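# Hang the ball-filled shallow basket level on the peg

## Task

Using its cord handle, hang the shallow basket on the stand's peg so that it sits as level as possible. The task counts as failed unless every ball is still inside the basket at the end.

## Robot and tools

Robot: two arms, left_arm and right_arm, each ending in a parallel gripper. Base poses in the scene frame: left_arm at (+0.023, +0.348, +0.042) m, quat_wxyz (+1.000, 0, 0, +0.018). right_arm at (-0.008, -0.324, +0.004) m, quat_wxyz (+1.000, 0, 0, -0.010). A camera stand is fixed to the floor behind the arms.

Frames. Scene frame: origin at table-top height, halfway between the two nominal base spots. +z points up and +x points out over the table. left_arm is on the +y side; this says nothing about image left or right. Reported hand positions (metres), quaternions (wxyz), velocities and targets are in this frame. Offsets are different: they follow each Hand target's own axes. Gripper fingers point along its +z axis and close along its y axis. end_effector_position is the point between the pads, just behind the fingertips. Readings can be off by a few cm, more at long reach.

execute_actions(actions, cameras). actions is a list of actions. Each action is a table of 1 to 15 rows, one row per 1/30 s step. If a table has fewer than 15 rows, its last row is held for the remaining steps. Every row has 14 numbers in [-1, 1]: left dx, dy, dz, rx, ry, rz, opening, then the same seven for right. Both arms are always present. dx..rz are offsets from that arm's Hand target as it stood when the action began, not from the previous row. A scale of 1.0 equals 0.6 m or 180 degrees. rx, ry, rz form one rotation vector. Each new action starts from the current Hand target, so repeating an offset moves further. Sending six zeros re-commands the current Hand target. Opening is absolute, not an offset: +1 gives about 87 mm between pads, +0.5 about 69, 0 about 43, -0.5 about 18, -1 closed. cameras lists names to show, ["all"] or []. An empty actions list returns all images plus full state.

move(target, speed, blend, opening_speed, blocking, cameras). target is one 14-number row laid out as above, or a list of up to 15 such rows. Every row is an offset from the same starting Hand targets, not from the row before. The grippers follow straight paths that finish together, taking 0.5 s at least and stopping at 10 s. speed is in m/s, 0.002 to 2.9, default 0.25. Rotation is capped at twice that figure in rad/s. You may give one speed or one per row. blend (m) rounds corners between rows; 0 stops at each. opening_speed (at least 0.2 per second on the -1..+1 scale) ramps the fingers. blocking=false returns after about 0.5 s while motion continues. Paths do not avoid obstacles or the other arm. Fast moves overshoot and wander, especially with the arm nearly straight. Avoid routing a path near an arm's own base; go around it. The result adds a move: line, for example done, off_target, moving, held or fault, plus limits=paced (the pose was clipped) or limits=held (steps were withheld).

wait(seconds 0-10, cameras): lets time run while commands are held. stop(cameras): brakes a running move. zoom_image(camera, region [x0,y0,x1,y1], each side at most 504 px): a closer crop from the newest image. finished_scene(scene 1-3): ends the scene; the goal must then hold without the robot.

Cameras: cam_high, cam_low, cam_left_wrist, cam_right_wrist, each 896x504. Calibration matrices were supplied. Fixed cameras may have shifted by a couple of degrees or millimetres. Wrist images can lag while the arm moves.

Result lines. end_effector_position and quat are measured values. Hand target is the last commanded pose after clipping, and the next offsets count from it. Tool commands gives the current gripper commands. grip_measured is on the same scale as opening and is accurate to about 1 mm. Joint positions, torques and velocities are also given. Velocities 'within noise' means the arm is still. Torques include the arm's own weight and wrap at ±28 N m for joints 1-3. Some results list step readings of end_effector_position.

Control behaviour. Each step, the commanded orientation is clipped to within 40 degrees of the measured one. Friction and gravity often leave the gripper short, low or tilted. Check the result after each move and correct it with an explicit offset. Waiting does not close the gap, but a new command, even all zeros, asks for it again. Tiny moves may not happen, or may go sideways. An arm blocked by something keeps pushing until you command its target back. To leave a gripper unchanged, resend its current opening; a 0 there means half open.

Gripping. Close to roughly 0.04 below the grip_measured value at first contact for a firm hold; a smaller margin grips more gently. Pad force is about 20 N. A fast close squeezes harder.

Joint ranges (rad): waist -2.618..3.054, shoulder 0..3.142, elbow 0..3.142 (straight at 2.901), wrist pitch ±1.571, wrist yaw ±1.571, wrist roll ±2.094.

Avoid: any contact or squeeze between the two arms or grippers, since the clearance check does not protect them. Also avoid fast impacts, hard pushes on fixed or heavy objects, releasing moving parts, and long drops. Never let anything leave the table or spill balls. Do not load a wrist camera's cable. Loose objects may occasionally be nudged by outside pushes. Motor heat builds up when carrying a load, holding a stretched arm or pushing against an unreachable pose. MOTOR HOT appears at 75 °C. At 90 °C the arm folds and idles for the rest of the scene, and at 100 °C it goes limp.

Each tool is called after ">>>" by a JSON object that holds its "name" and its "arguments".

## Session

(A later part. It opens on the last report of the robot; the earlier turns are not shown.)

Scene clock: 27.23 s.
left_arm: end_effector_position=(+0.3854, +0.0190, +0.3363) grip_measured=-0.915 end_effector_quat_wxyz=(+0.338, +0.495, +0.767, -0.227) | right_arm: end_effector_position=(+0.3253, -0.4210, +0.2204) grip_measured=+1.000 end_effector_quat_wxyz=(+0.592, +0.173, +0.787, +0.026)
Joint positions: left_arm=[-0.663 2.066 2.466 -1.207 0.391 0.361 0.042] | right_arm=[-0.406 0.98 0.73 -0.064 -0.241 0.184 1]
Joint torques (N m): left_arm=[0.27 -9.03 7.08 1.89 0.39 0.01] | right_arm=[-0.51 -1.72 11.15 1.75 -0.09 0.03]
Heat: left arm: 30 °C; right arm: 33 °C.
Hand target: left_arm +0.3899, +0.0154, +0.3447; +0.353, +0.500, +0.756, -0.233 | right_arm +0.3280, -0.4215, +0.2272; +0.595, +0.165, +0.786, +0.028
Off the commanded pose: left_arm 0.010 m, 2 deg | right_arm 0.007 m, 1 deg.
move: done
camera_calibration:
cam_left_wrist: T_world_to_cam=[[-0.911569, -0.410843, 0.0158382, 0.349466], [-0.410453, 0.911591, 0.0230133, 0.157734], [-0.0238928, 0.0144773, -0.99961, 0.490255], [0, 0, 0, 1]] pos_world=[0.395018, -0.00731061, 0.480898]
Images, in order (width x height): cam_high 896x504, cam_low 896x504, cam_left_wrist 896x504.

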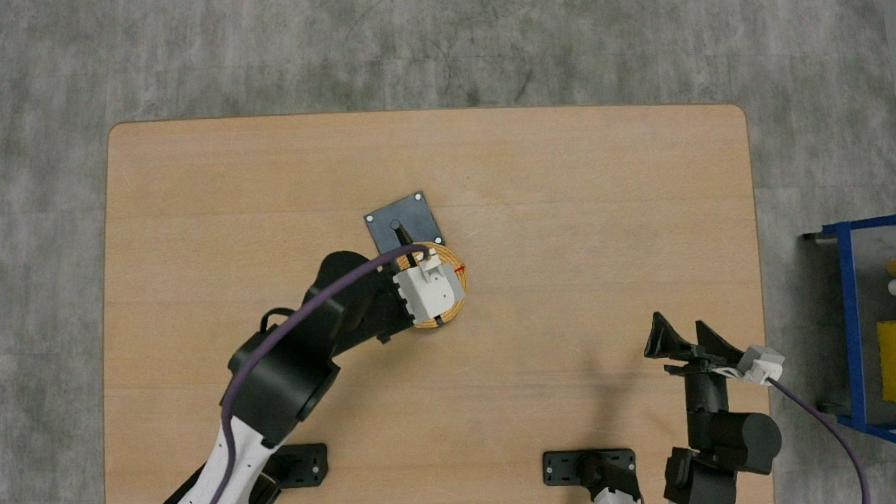

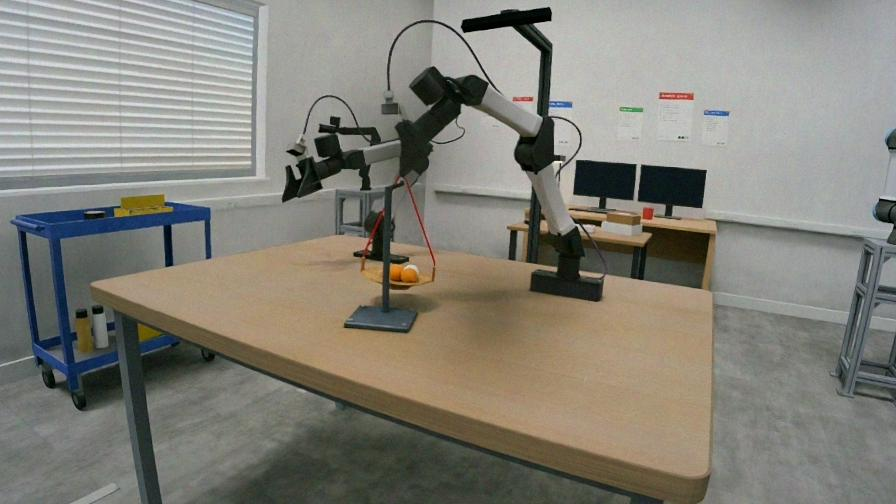

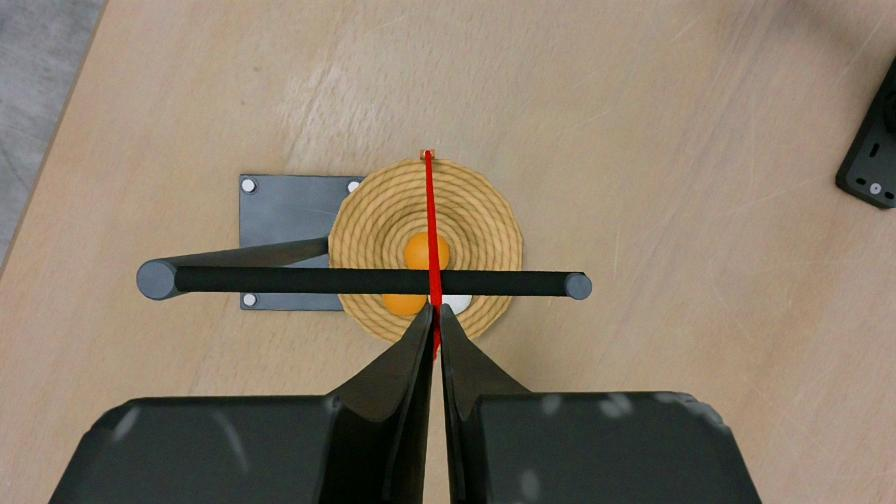

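>>> {"name": "move", "arguments": {"target": [0.0228,0,0.03,0,0,0,-1,0,0,0,0,0,0,1], "speed": 0.03, "cameras": ["cam_low","cam_left_wrist"]}}

>>> {"name": "zoom_image", "arguments": {"camera": "cam_low", "region": [340, 150, 480, 290]}}

>>> {"name": "zoom_image", "arguments": {"camera": "cam_low", "region": [370, 160, 430, 210]}}

Scene clock: 28.73 s.
left_arm: end_effector_position=(+0.3884, +0.0154, +0.3183) grip_measured=-0.915 end_effector_quat_wxyz=(+0.337, +0.496, +0.766, -0.231) | right_arm: end_effector_position=(+0.3253, -0.4210, +0.2204) grip_measured=+1.000 end_effector_quat_wxyz=(+0.592, +0.173, +0.787, +0.026)
Joint positions: left_arm=[-0.663 2.022 2.311 -1.098 0.399 0.361 0.042] | right_arm=[-0.406 0.98 0.73 -0.064 -0.241 0.184 1]
Joint torques (N m): left_arm=[-0.32 -10.45 3.84 2.08 0.22 -0.04] | right_arm=[-0.51 -1.73 11.14 1.75 -0.09 0.01]
Heat: left arm: 30 °C; right arm: 33 °C.
Hand target: left_arm +0.3919, +0.0108, +0.3227; +0.353, +0.500, +0.756, -0.233 | right_arm +0.3280, -0.4215, +0.2272; +0.595, +0.165, +0.786, +0.028
Off the commanded pose: left_arm 0.007 m, 2 deg | right_arm 0.007 m, 1 deg.
move: done
camera_calibration:
cam_left_wrist: T_world_to_cam=[[-0.913679, -0.40584, 0.0220114, 0.349801], [-0.405407, 0.91388, 0.0216474, 0.161091], [-0.0289011, 0.0108552, -0.999523, 0.474316], [0, 0, 0, 1]] pos_world=[0.398622, -0.0104031, 0.462903]
Images, in order (width x height): cam_low 896x504, cam_left_wrist 896x504.

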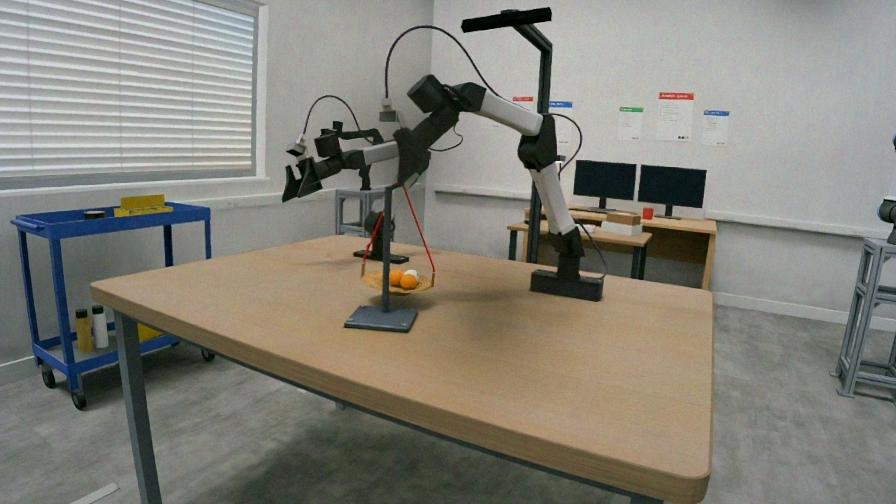

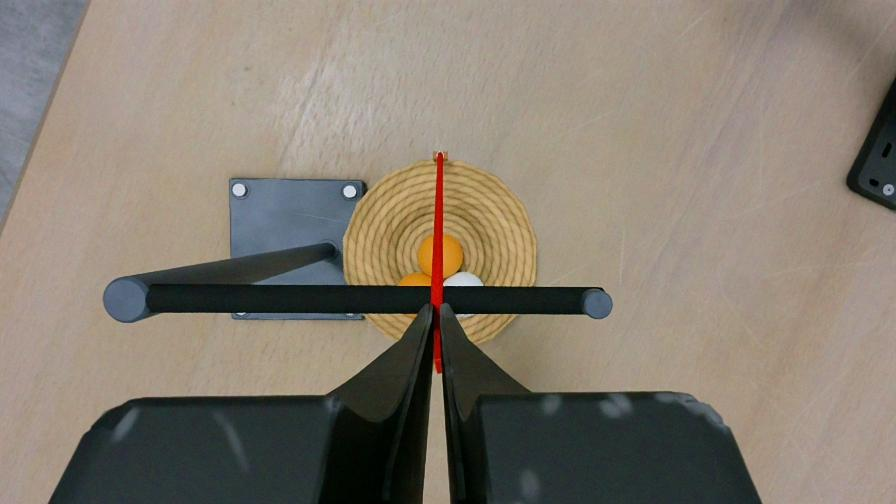

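Scaled by 3.600 from the camera's 896x504 image, which has a finer 1280x720 frame.

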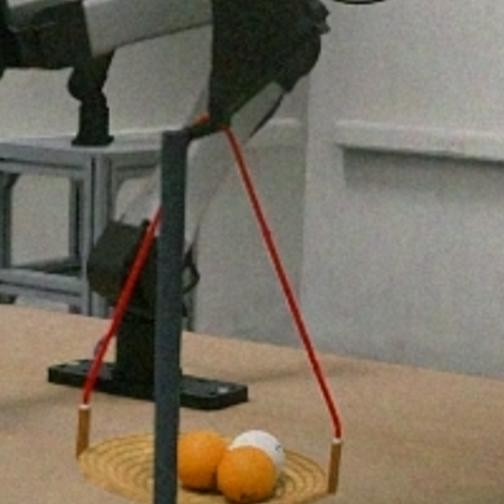

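Scaled by 8.400 from the camera's 896x504 image, which has a finer 1280x720 frame.

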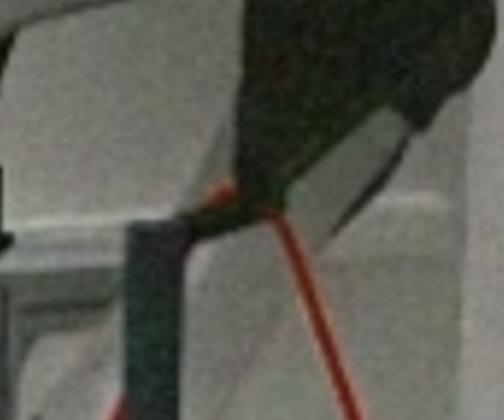

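>>> {"name": "move", "arguments": {"target": [0.0077,0,0.0064,0,0,0,-1,0,0,0,0,0,0,1], "speed": 0.015, "cameras": ["cam_left_wrist"]}}

Scene clock: 29.67 s.
left_arm: end_effector_position=(+0.3883, +0.0154, +0.3179) grip_measured=-0.915 end_effector_quat_wxyz=(+0.344, +0.496, +0.763, -0.231) | right_arm: end_effector_position=(+0.3253, -0.4210, +0.2204) grip_measured=+1.000 end_effector_quat_wxyz=(+0.592, +0.173, +0.787, +0.026)
Joint positions: left_arm=[-0.663 1.995 2.258 -1.056 0.399 0.361 0.042] | right_arm=[-0.406 0.98 0.73 -0.064 -0.241 0.184 1]
Joint torques (N m): left_arm=[-0.43 -9.7 3.7 2.13 0.23 -0.03] | right_arm=[-0.51 -1.73 11.11 1.75 -0.09 0.01]
Heat: left arm: 30 °C; right arm: 33 °C.
Hand target: left_arm +0.3919, +0.0108, +0.3167; +0.353, +0.500, +0.756, -0.233 | right_arm +0.3280, -0.4215, +0.2272; +0.595, +0.165, +0.786, +0.028
Off the commanded pose: left_arm 0.006 m, 1 deg | right_arm 0.007 m, 1 deg.
move: done
camera_calibration:
cam_left_wrist: T_world_to_cam=[[-0.913928, -0.405637, 0.0139436, 0.352367], [-0.405565, 0.914033, 0.00777884, 0.165466], [-0.0159003, 0.00145427, -0.999873, 0.469162], [0, 0, 0, 1]] pos_world=[0.396605, -0.00899084, 0.462902]
Images, in order (width x height): cam_left_wrist 896x504.

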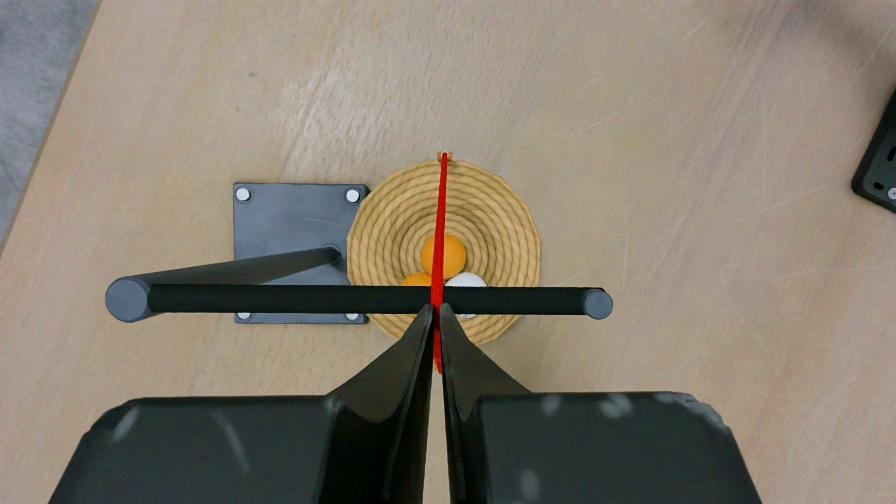

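>>> {"name": "move", "arguments": {"target": [[-0.004,0,-0.0034,0,0,0,-1,0,0,0,0,0,0,1],[-0.004,0,-0.0034,0,0,0,-0.6,0,0,0,0,0,0,1]], "speed": 0.02, "opening_speed": 0.2, "cameras": ["cam_low","cam_left_wrist"]}}

>>> {"name": "zoom_image", "arguments": {"camera": "cam_low", "region": [340, 150, 480, 290]}}

>>> {"name": "zoom_image", "arguments": {"camera": "cam_low", "region": [370, 160, 430, 210]}}

Scene clock: 32.90 s.
left_arm: end_effector_position=(+0.3883, +0.0154, +0.3179) grip_measured=-0.600 end_effector_quat_wxyz=(+0.344, +0.496, +0.763, -0.231) | right_arm: end_effector_position=(+0.3253, -0.4210, +0.2204) grip_measured=+1.000 end_effector_quat_wxyz=(+0.592, +0.173, +0.787, +0.026)
Joint positions: left_arm=[-0.663 1.995 2.258 -1.055 0.399 0.361 0.2] | right_arm=[-0.406 0.98 0.73 -0.064 -0.241 0.184 1]
Joint torques (N m): left_arm=[-0.36 -9.01 5.59 1.95 0.22 -0.08] | right_arm=[-0.53 -1.73 11.15 1.75 -0.09 0.02]
Heat: left arm: 31 °C; right arm: 34 °C.
Hand target: left_arm +0.3919, +0.0108, +0.3198; +0.353, +0.500, +0.756, -0.233 | right_arm +0.3280, -0.4215, +0.2272; +0.595, +0.165, +0.786, +0.028
Off the commanded pose: left_arm 0.006 m, 1 deg | right_arm 0.007 m, 1 deg.
move: done
camera_calibration:
cam_left_wrist: T_world_to_cam=[[-0.913933, -0.405632, 0.0137506, 0.352456], [-0.405565, 0.914035, 0.00747434, 0.165606], [-0.0156004, 0.00125426, -0.999878, 0.469144], [0, 0, 0, 1]] pos_world=[0.396604, -0.00899058, 0.463002]
Images, in order (width x height): cam_low 896x504, cam_left_wrist 896x504.

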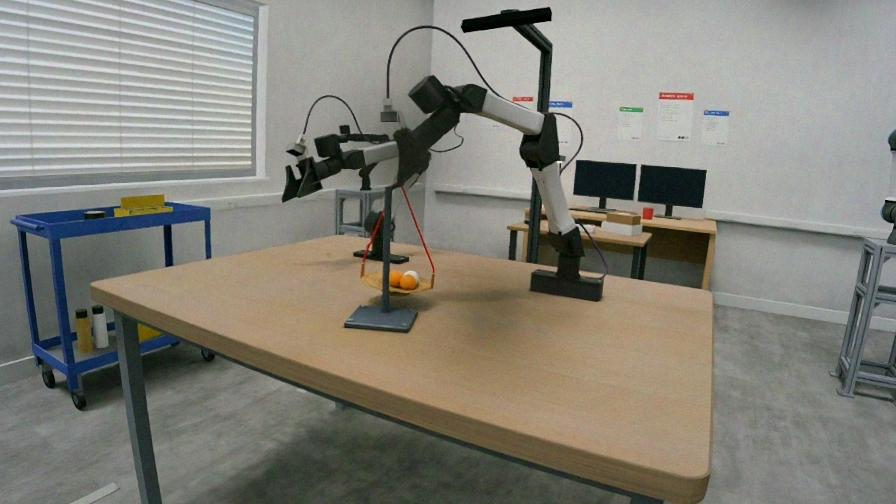

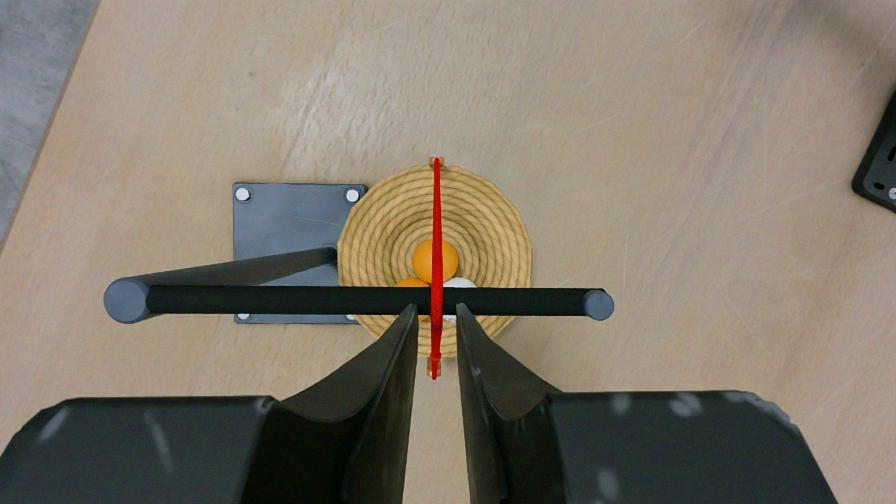

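Scaled by 3.600 from the camera's 896x504 image, which has a finer 1280x720 frame.

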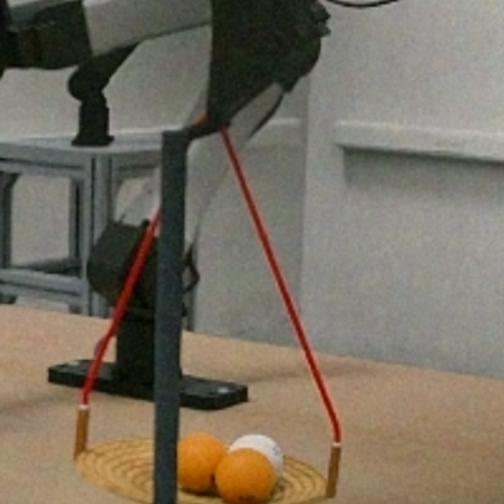

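Scaled by 8.400 from the camera's 896x504 image, which has a finer 1280x720 frame.

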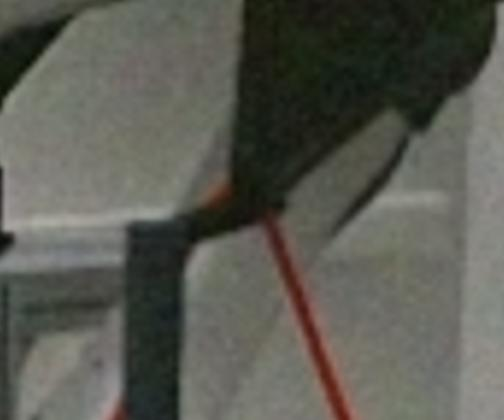

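>>> {"name": "move", "arguments": {"target": [[0,0,-0.08,0,0,0,-0.6,0,0,0,0,0,0,1],[-0.05,0,-0.2,0,0,0,-0.4,0,0,0,0,0,0,1]], "speed": 0.05}}

>>> {"name": "wait", "arguments": {"seconds": 3, "cameras": ["cam_low","cam_left_wrist","cam_high"]}}

>>> {"name": "zoom_image", "arguments": {"camera": "cam_low", "region": [340, 170, 450, 310]}}

>>> {"name": "zoom_image", "arguments": {"camera": "cam_low", "region": [340, 240, 450, 310]}}

Scene clock: 36.80 s.
left_arm: end_effector_position=(+0.3676, +0.0736, +0.4078) grip_measured=-0.400 end_effector_quat_wxyz=(+0.378, +0.486, +0.751, -0.236) | right_arm: end_effector_position=(+0.3253, -0.4210, +0.2204) grip_measured=+1.000 end_effector_quat_wxyz=(+0.592, +0.173, +0.787, +0.026)
Joint positions: left_arm=[-0.559 2.089 2.85 -1.505 0.474 0.414 0.3] | right_arm=[-0.406 0.98 0.73 -0.064 -0.241 0.184 1]
Joint torques (N m): left_arm=[0.47 -9.85 4.92 1.72 0.33 -0.11] | right_arm=[-0.51 -1.73 11.15 1.75 -0.1 0.02]
Heat: left arm: 32 °C; right arm: 34 °C.
Hand target: left_arm +0.3633, +0.0777, +0.4200; +0.353, +0.500, +0.755, -0.233 | right_arm +0.3280, -0.4215, +0.2272; +0.595, +0.165, +0.786, +0.028
Off the commanded pose: left_arm 0.013 m, 3 deg | right_arm 0.007 m, 1 deg.
elbow stopped short (left arm): the move would have taken joint 3 (elbow) straighter than the controller allows.
move: off_target (left_arm); target 2's new opening was sent with left_arm's hand 0.013 m and 3 deg from that target

Scene clock: 39.80 s.
left_arm: end_effector_position=(+0.3676, +0.0736, +0.4078) grip_measured=-0.400 end_effector_quat_wxyz=(+0.378, +0.486, +0.751, -0.236) | right_arm: end_effector_position=(+0.3253, -0.4210, +0.2204) grip_measured=+1.000 end_effector_quat_wxyz=(+0.592, +0.173, +0.787, +0.026)
Joint positions: left_arm=[-0.559 2.089 2.85 -1.505 0.474 0.414 0.3] | right_arm=[-0.406 0.98 0.73 -0.064 -0.241 0.184 1]
Joint torques (N m): left_arm=[0.49 -9.88 4.96 1.71 0.31 -0.09] | right_arm=[-0.5 -1.72 11.15 1.75 -0.09 0.02]
Heat: left arm: 32 °C; right arm: 35 °C.
Hand target: left_arm +0.3633, +0.0777, +0.4199; +0.353, +0.500, +0.755, -0.233 | right_arm +0.3280, -0.4215, +0.2272; +0.595, +0.165, +0.786, +0.028
Tool commands: left_gripper/opening=-0.4 right_gripper/opening=+1.0
Off the commanded pose: left_arm 0.013 m, 3 deg | right_arm 0.007 m, 1 deg.
wait: 3.00 s; at rest by 0.17 s
camera_calibration:
cam_left_wrist: T_world_to_cam=[[-0.907297, -0.420373, -0.00999865, 0.364187], [-0.419014, 0.905844, -0.0622368, 0.137347], [0.0352199, -0.0522777, -0.998011, 0.543097], [0, 0, 0, 1]] pos_world=[0.368848, 0.057071, 0.554206]
Images, in order (width x height): cam_high 896x504, cam_low 896x504, cam_left_wrist 896x504.

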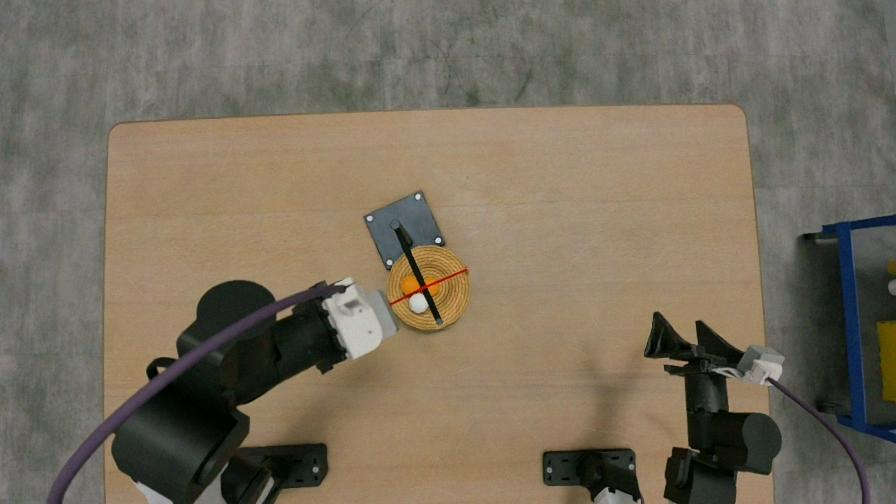

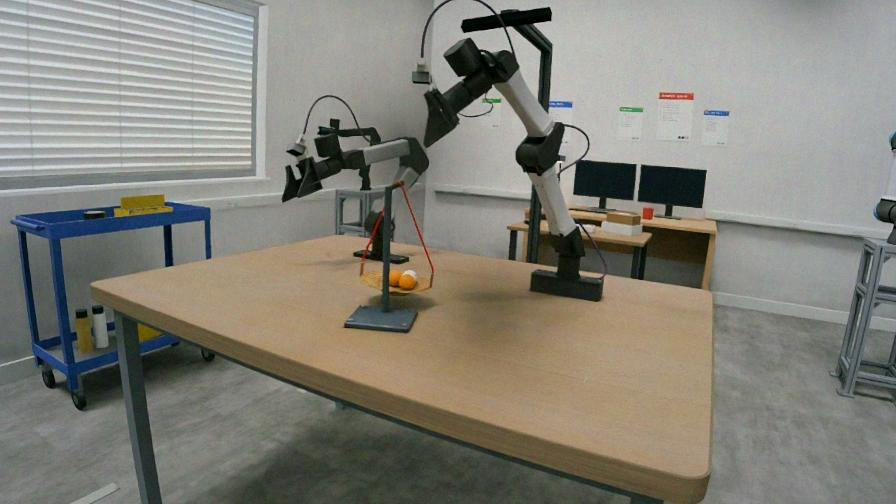

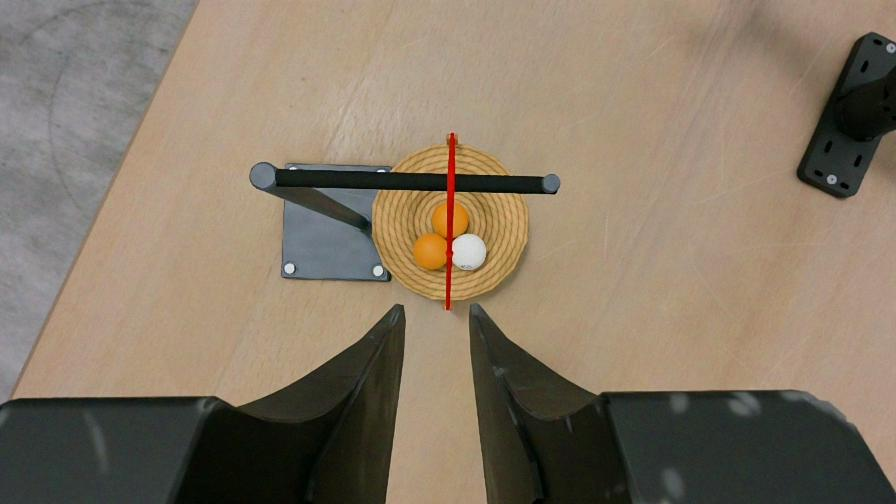

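Scaled by 3.600 from the camera's 896x504 image, which has a finer 1280x720 frame.

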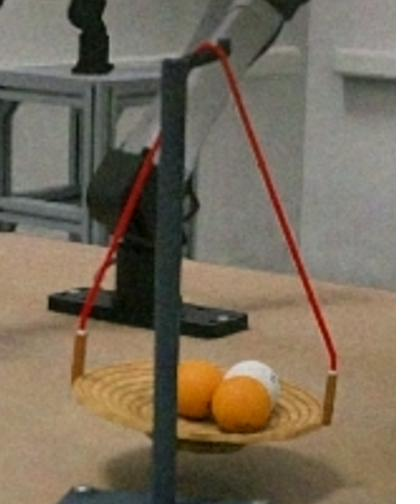

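Scaled by 4.582 from the camera's 896x504 image, which has a finer 1280x720 frame.

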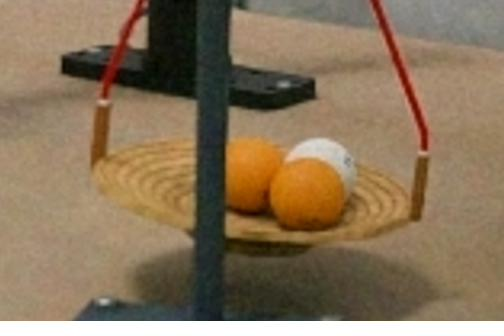

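>>> {"name": "move", "arguments": {"target": [0.1343,0.002,0.177,0,0,0,-0.4,0,0,0,0,0,0,1], "speed": 0.08, "cameras": ["cam_left_wrist"]}}

Scene clock: 42.57 s.
left_arm: end_effector_position=(+0.3789, +0.0518, +0.2718) grip_measured=-0.400 end_effector_quat_wxyz=(+0.328, +0.500, +0.766, -0.235) | right_arm: end_effector_position=(+0.3253, -0.4210, +0.2204) grip_measured=+1.000 end_effector_quat_wxyz=(+0.592, +0.173, +0.787, +0.026)
Joint positions: left_arm=[-0.595 1.825 1.849 -0.873 0.456 0.423 0.3] | right_arm=[-0.406 0.98 0.73 -0.064 -0.241 0.184 1]
Joint torques (N m): left_arm=[-0.75 -11.93 5.08 1.85 0.16 -0.23] | right_arm=[-0.53 -1.72 11.15 1.75 -0.09 0.02]
Heat: left arm: 33 °C; right arm: 35 °C.
Hand target: left_arm +0.3762, +0.0509, +0.2899; +0.353, +0.500, +0.756, -0.233 | right_arm +0.3280, -0.4215, +0.2272; +0.595, +0.165, +0.786, +0.028
Off the commanded pose: left_arm 0.018 m, 3 deg | right_arm 0.007 m, 1 deg.
move: off_target (left_arm)
camera_calibration:
cam_left_wrist: T_world_to_cam=[[-0.918273, -0.394557, 0.0331484, 0.355036], [-0.393602, 0.918729, 0.0318582, 0.117424], [-0.0430242, 0.0162072, -0.998943, 0.432174], [0, 0, 0, 1]] pos_world=[0.390833, 0.0251964, 0.416207]
Images, in order (width x height): cam_left_wrist 896x504.

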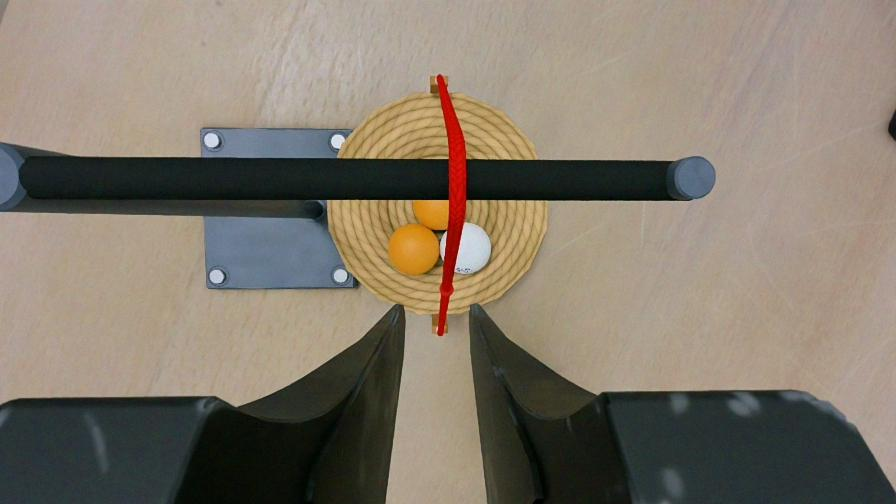

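>>> {"name": "move", "arguments": {"target": [-0.004,-0.009,0.042,0,0,0,-0.4,0,0,0,0,0,0,1], "speed": 0.04, "cameras": ["cam_left_wrist"]}}

Scene clock: 43.87 s.
left_arm: end_effector_position=(+0.3780, +0.0329, +0.2754) grip_measured=-0.400 end_effector_quat_wxyz=(+0.347, +0.503, +0.756, -0.234) | right_arm: end_effector_position=(+0.3253, -0.4210, +0.2204) grip_measured=+1.000 end_effector_quat_wxyz=(+0.592, +0.173, +0.787, +0.026)
Joint positions: left_arm=[-0.638 1.825 1.838 -0.808 0.427 0.393 0.3] | right_arm=[-0.406 0.98 0.73 -0.064 -0.241 0.184 1]
Joint torques (N m): left_arm=[-0.75 -8.8 5.11 1.93 0.11 -0.26] | right_arm=[-0.51 -1.72 11.14 1.75 -0.1 0.01]
Heat: left arm: 33 °C; right arm: 35 °C.
Hand target: left_arm +0.3794, +0.0296, +0.2756; +0.353, +0.500, +0.755, -0.233 | right_arm +0.3280, -0.4215, +0.2272; +0.595, +0.165, +0.786, +0.028
Off the commanded pose: left_arm 0.004 m, 1 deg | right_arm 0.007 m, 1 deg.
move: done
camera_calibration:
cam_left_wrist: T_world_to_cam=[[-0.920494, -0.3907, 0.00666519, 0.354675], [-0.390717, 0.92051, -0.00131058, 0.142376], [-0.00562333, -0.00381058, -0.999977, 0.422787], [0, 0, 0, 1]] pos_world=[0.384482, 0.00912446, 0.4206]
Images, in order (width x height): cam_left_wrist 896x504.

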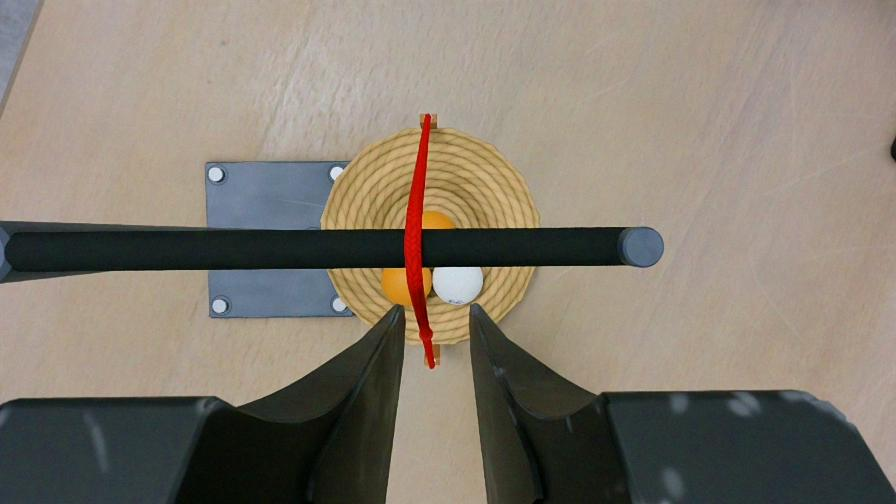

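>>> {"name": "move", "arguments": {"target": [0.013,0.010,0.050,0,0,0,-0.4,0,0,0,0,0,0,1], "speed": 0.03, "cameras": ["cam_left_wrist"]}}

Scene clock: 45.63 s.
left_arm: end_effector_position=(+0.3897, +0.0203, +0.2566) grip_measured=-0.400 end_effector_quat_wxyz=(+0.354, +0.502, +0.754, -0.233) | right_arm: end_effector_position=(+0.3253, -0.4210, +0.2204) grip_measured=+1.000 end_effector_quat_wxyz=(+0.592, +0.173, +0.787, +0.026)
Joint positions: left_arm=[-0.648 1.864 1.804 -0.718 0.418 0.385 0.3] | right_arm=[-0.406 0.98 0.73 -0.064 -0.241 0.184 1]
Joint torques (N m): left_arm=[-0.85 -8.1 5.31 1.97 0.12 -0.29] | right_arm=[-0.51 -1.74 11.14 1.75 -0.1 0.02]
Heat: left arm: 33 °C; right arm: 35 °C.
Hand target: left_arm +0.3919, +0.0155, +0.2503; +0.353, +0.500, +0.756, -0.233 | right_arm +0.3280, -0.4215, +0.2272; +0.595, +0.165, +0.786, +0.028
Off the commanded pose: left_arm 0.008 m, 0 deg | right_arm 0.007 m, 1 deg.
move: done
camera_calibration:
cam_left_wrist: T_world_to_cam=[[-0.919868, -0.392227, -0.000592589, 0.362261], [-0.392191, 0.919801, -0.0123234, 0.161879], [0.00537866, -0.0111035, -0.999924, 0.39992], [0, 0, 0, 1]] pos_world=[0.394568, -0.00236695, 0.402099]
Images, in order (width x height): cam_left_wrist 896x504.

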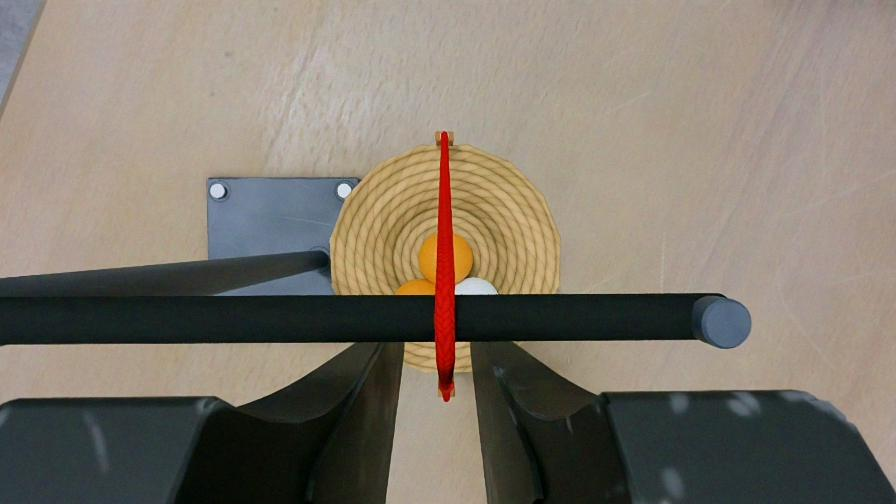

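>>> {"name": "move", "arguments": {"target": [[0,0,-0.0067,0,0,0,-0.4,0,0,0,0,0,0,1],[0,0,-0.0067,0,0,0,-1,0,0,0,0,0,0,1]], "speed": 0.03, "opening_speed": 0.4, "cameras": ["cam_left_wrist","cam_low"]}}

>>> {"name": "zoom_image", "arguments": {"camera": "cam_low", "region": [340, 170, 450, 310]}}

Scene clock: 48.30 s.
left_arm: end_effector_position=(+0.3897, +0.0202, +0.2566) grip_measured=-0.933 end_effector_quat_wxyz=(+0.354, +0.502, +0.754, -0.233) | right_arm: end_effector_position=(+0.3253, -0.4210, +0.2204) grip_measured=+1.000 end_effector_quat_wxyz=(+0.592, +0.173, +0.787, +0.026)
Joint positions: left_arm=[-0.648 1.864 1.804 -0.717 0.418 0.384 0.033] | right_arm=[-0.406 0.98 0.73 -0.064 -0.241 0.184 1]
Joint torques (N m): left_arm=[-0.55 -8.77 5.27 1.87 0.12 -0.22] | right_arm=[-0.51 -1.72 11.14 1.75 -0.09 0.01]
Heat: left arm: 33 °C; right arm: 36 °C.
Hand target: left_arm +0.3907, +0.0183, +0.2529; +0.353, +0.500, +0.756, -0.233 | right_arm +0.3280, -0.4215, +0.2272; +0.595, +0.165, +0.786, +0.028
Off the commanded pose: left_arm 0.004 m, 0 deg | right_arm 0.007 m, 1 deg.
move: done
camera_calibration:
cam_left_wrist: T_world_to_cam=[[-0.919781, -0.392432, -0.000525261, 0.362291], [-0.392394, 0.919709, -0.012731, 0.162161], [0.00547913, -0.0115036, -0.999919, 0.399877], [0, 0, 0, 1]] pos_world=[0.394668, -0.00236655, 0.402099]
Images, in order (width x height): cam_low 896x504, cam_left_wrist 896x504.

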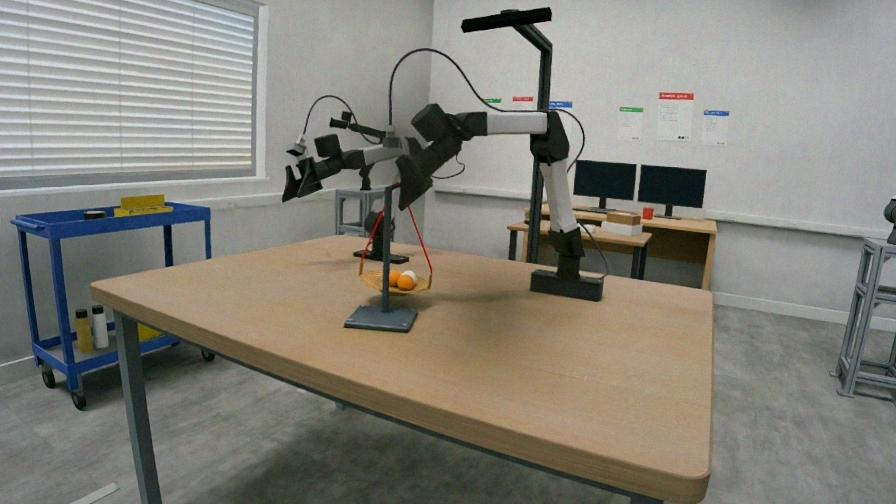

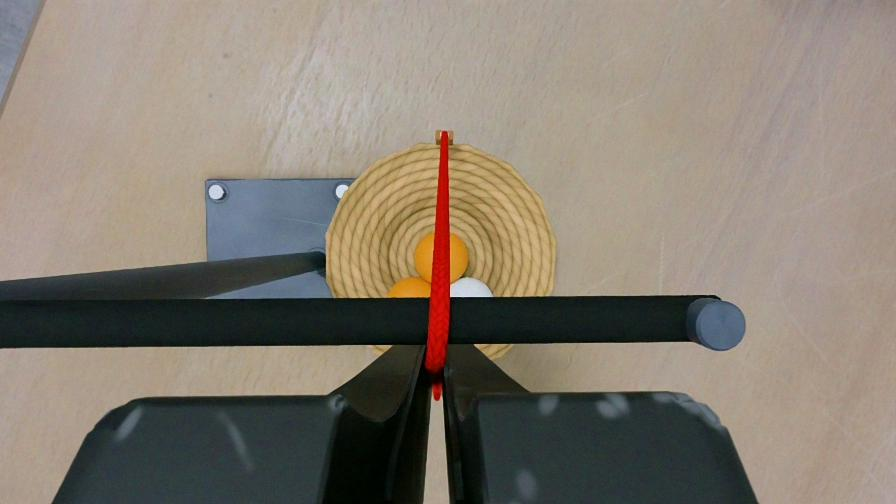

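Scaled by 3.600 from the camera's 896x504 image, which has a finer 1280x720 frame.

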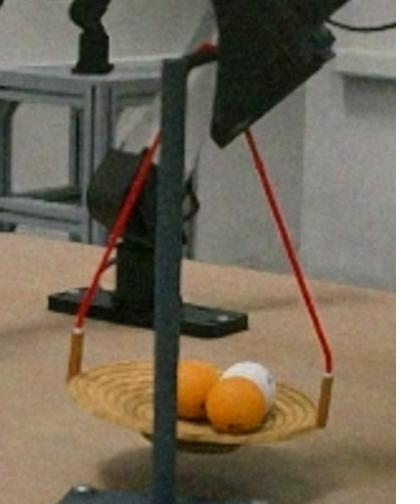

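>>> {"name": "move", "arguments": {"target": [-0.0153,0,-0.0129,0,0,0,-1,0,0,0,0,0,0,1], "speed": 0.015, "cameras": ["cam_left_wrist","cam_low"]}}

>>> {"name": "zoom_image", "arguments": {"camera": "cam_low", "region": [340, 170, 450, 310]}}

Scene clock: 49.57 s.
left_arm: end_effector_position=(+0.3868, +0.0223, +0.2611) grip_measured=-0.933 end_effector_quat_wxyz=(+0.348, +0.502, +0.757, -0.233) | right_arm: end_effector_position=(+0.3253, -0.4210, +0.2204) grip_measured=+1.000 end_effector_quat_wxyz=(+0.592, +0.173, +0.787, +0.026)
Joint positions: left_arm=[-0.648 1.864 1.829 -0.755 0.418 0.384 0.033] | right_arm=[-0.406 0.98 0.73 -0.064 -0.241 0.184 1]
Joint torques (N m): left_arm=[-0.5 -7.94 7.83 1.75 0.16 -0.21] | right_arm=[-0.51 -1.73 11.12 1.75 -0.1 0.01]
Heat: left arm: 33 °C; right arm: 36 °C.
Hand target: left_arm +0.3907, +0.0183, +0.2649; +0.353, +0.500, +0.756, -0.233 | right_arm +0.3280, -0.4215, +0.2272; +0.595, +0.165, +0.786, +0.028
Off the commanded pose: left_arm 0.007 m, 1 deg | right_arm 0.007 m, 1 deg.
move: done
camera_calibration:
cam_left_wrist: T_world_to_cam=[[-0.919781, -0.392388, 0.00592516, 0.358601], [-0.392407, 0.919789, -0.00236817, 0.156476], [-0.00452065, -0.00450328, -0.99998, 0.408163], [0, 0, 0, 1]] pos_world=[0.393081, -0.00137561, 0.4064]
Images, in order (width x height): cam_low 896x504, cam_left_wrist 896x504.

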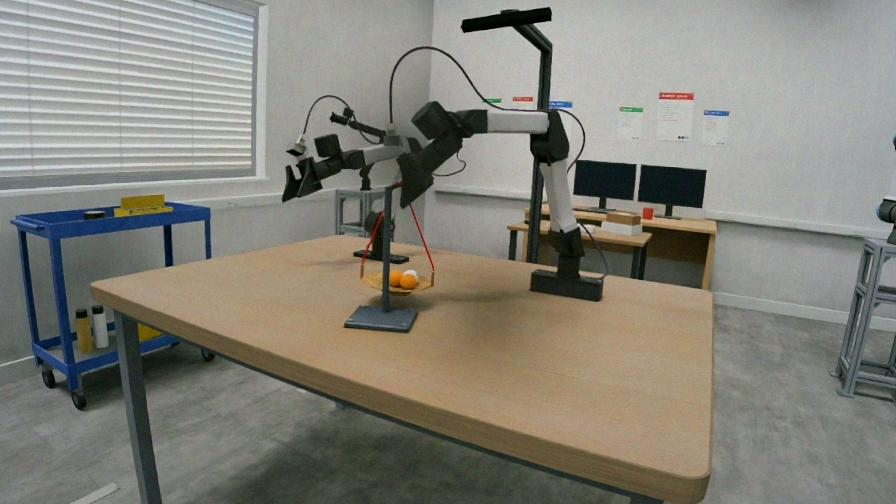

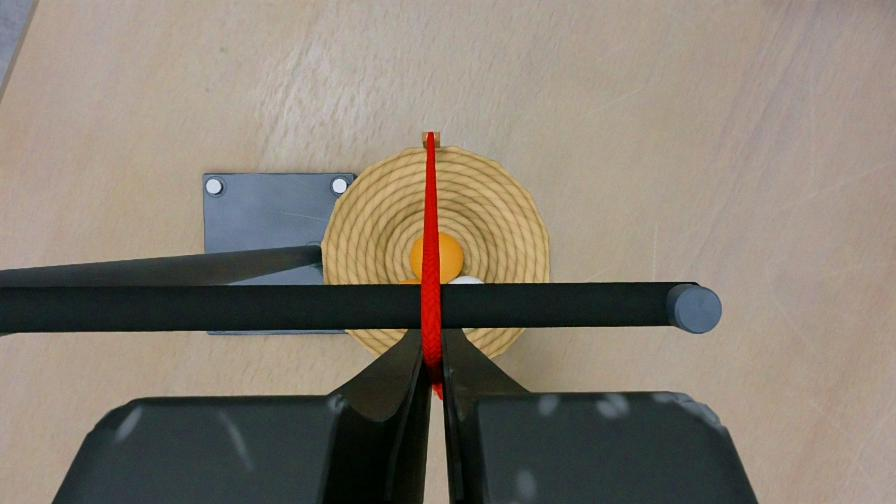

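Scaled by 3.600 from the camera's 896x504 image, which has a finer 1280x720 frame.

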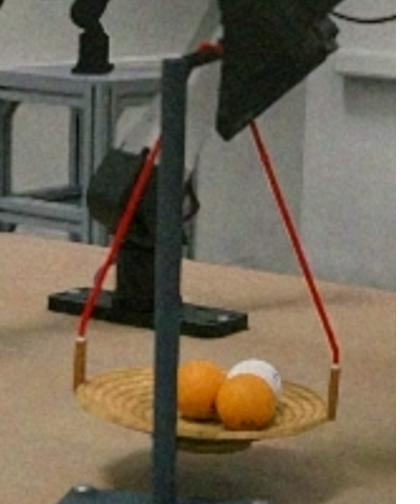

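>>> {"name": "move", "arguments": {"target": [-0.0052,0,-0.0043,0,0,0,-1,0,0,0,0,0,0,1], "speed": 0.015, "cameras": ["cam_left_wrist","cam_low"]}}

>>> {"name": "zoom_image", "arguments": {"camera": "cam_low", "region": [340, 170, 450, 310]}}

Scene clock: 50.53 s.
left_arm: end_effector_position=(+0.3868, +0.0223, +0.2647) grip_measured=-0.933 end_effector_quat_wxyz=(+0.347, +0.502, +0.757, -0.233) | right_arm: end_effector_position=(+0.3253, -0.4210, +0.2204) grip_measured=+1.000 end_effector_quat_wxyz=(+0.592, +0.173, +0.787, +0.026)
Joint positions: left_arm=[-0.648 1.869 1.851 -0.773 0.418 0.384 0.033] | right_arm=[-0.406 0.98 0.73 -0.064 -0.241 0.184 1]
Joint torques (N m): left_arm=[-0.31 -8.12 8.09 1.73 0.14 -0.25] | right_arm=[-0.5 -1.73 11.12 1.74 -0.1 0.02]
Heat: left arm: 33 °C; right arm: 36 °C.
Hand target: left_arm +0.3907, +0.0183, +0.2691; +0.353, +0.500, +0.756, -0.233 | right_arm +0.3280, -0.4215, +0.2272; +0.595, +0.165, +0.786, +0.028
Off the commanded pose: left_arm 0.007 m, 1 deg | right_arm 0.007 m, 1 deg.
move: done
camera_calibration:
cam_left_wrist: T_world_to_cam=[[-0.919772, -0.392395, 0.00676763, 0.358469], [-0.39241, 0.91979, -0.00103024, 0.156148], [-0.00582054, -0.00360327, -0.999977, 0.412175], [0, 0, 0, 1]] pos_world=[0.393383, -0.00147678, 0.4099]
Images, in order (width x height): cam_low 896x504, cam_left_wrist 896x504.

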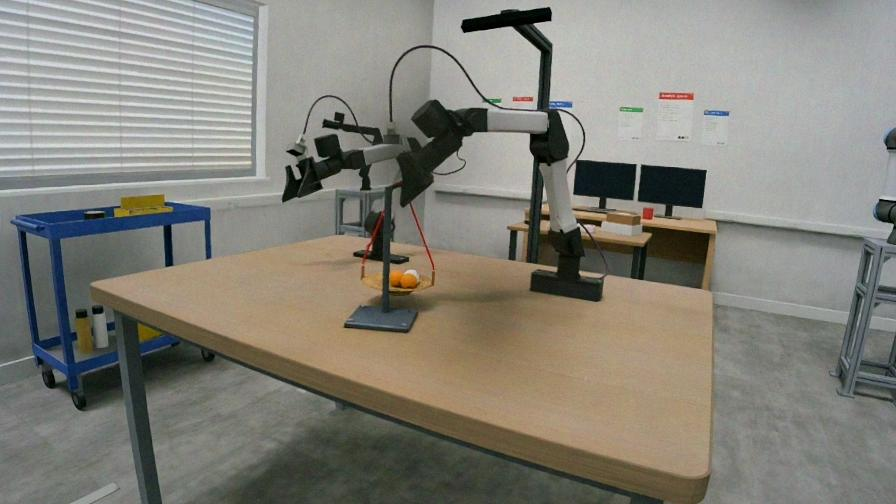

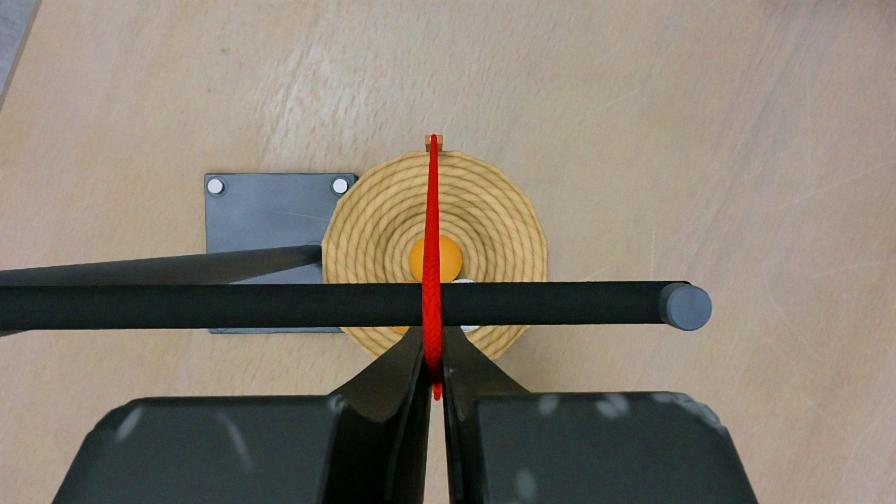

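Scaled by 3.600 from the camera's 896x504 image, which has a finer 1280x720 frame.

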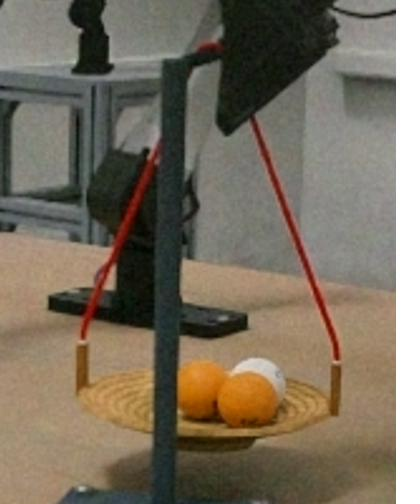

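>>> {"name": "move", "arguments": {"target": [[0,0,0,0,0,0,-0.5,0,0,0,0,0,0,1],[0,0,-0.12,0,0,0,-0.5,0,0,0,0,0,0,1],[-0.03,0,-0.22,0,0,0,-0.5,0,0,0,0,0,0,1]], "speed": 0.05, "opening_speed": 0.25}}

>>> {"name": "wait", "arguments": {"seconds": 2.5, "cameras": ["cam_low","cam_left_wrist"]}}

>>> {"name": "zoom_image", "arguments": {"camera": "cam_low", "region": [340, 170, 450, 310]}}

Scene clock: 56.67 s.
left_arm: end_effector_position=(+0.3563, +0.0989, +0.3571) grip_measured=-0.500 end_effector_quat_wxyz=(+0.341, +0.496, +0.764, -0.232) | right_arm: end_effector_position=(+0.3253, -0.4210, +0.2204) grip_measured=+1.000 end_effector_quat_wxyz=(+0.592, +0.173, +0.787, +0.026)
Joint positions: left_arm=[-0.513 1.792 2.176 -1.237 0.503 0.482 0.25] | right_arm=[-0.406 0.98 0.73 -0.064 -0.241 0.184 1]
Joint torques (N m): left_arm=[0.5 -8.12 6.53 1.59 0.35 -0.02] | right_arm=[-0.49 -1.7 11.14 1.74 -0.1 0.02]
Heat: left arm: 33 °C; right arm: 36 °C.
Hand target: left_arm +0.3556, +0.1007, +0.3675; +0.353, +0.500, +0.756, -0.233 | right_arm +0.3280, -0.4215, +0.2272; +0.595, +0.165, +0.786, +0.028
Off the commanded pose: left_arm 0.011 m, 2 deg | right_arm 0.007 m, 1 deg.
move: off_target (left_arm)

Scene clock: 59.17 s.
left_arm: end_effector_position=(+0.3562, +0.0989, +0.3571) grip_measured=-0.500 end_effector_quat_wxyz=(+0.340, +0.496, +0.764, -0.232) | right_arm: end_effector_position=(+0.3253, -0.4210, +0.2204) grip_measured=+1.000 end_effector_quat_wxyz=(+0.592, +0.173, +0.787, +0.026)
Joint positions: left_arm=[-0.513 1.792 2.176 -1.237 0.503 0.482 0.25] | right_arm=[-0.406 0.98 0.73 -0.064 -0.241 0.184 1]
Joint torques (N m): left_arm=[0.4 -8.25 6.58 1.59 0.36 0.01] | right_arm=[-0.5 -1.74 11.12 1.75 -0.09 0.01]
Heat: left arm: 33 °C; right arm: 37 °C.
Hand target: left_arm +0.3556, +0.1007, +0.3675; +0.353, +0.500, +0.756, -0.233 | right_arm +0.3280, -0.4215, +0.2272; +0.595, +0.165, +0.786, +0.028
Tool commands: left_gripper/opening=-0.5 right_gripper/opening=+1.0
Off the commanded pose: left_arm 0.011 m, 2 deg | right_arm 0.007 m, 1 deg.
wait: 2.50 s; at rest by 0.17 s
camera_calibration:
cam_left_wrist: T_world_to_cam=[[-0.914344, -0.404469, 0.0194814, 0.35449], [-0.404284, 0.914543, 0.0128238, 0.0736002], [-0.0230035, 0.00384932, -0.999728, 0.509993], [0, 0, 0, 1]] pos_world=[0.365613, 0.0741067, 0.502004]
Images, in order (width x height): cam_low 896x504, cam_left_wrist 896x504.

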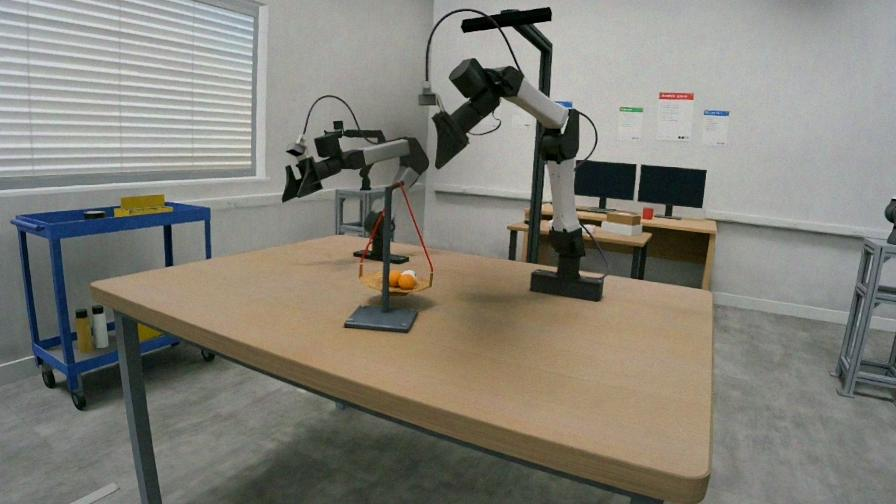

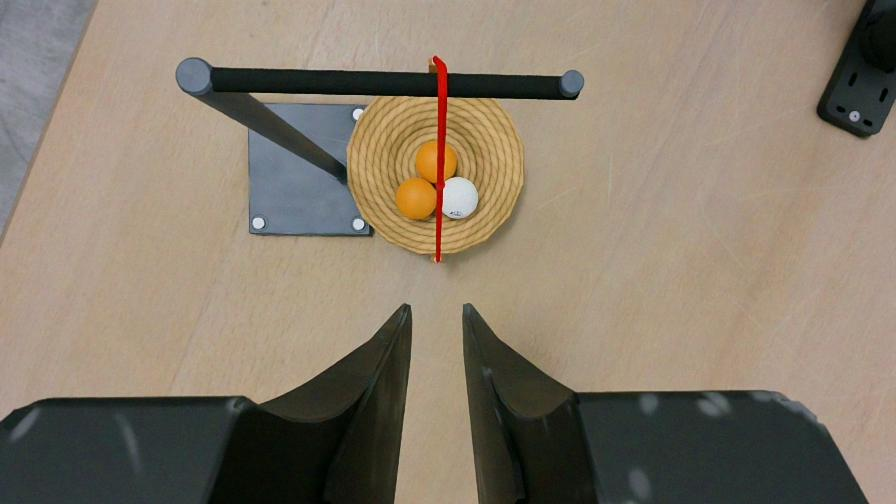

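Scaled by 3.600 from the camera's 896x504 image, which has a finer 1280x720 frame.

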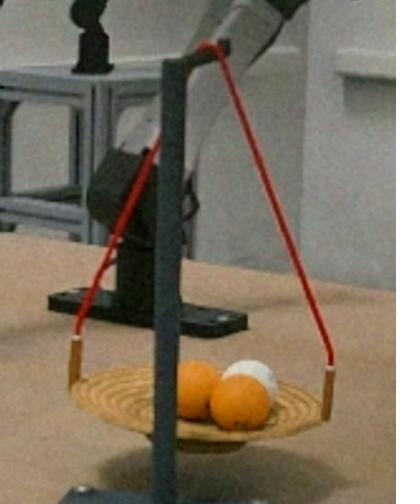

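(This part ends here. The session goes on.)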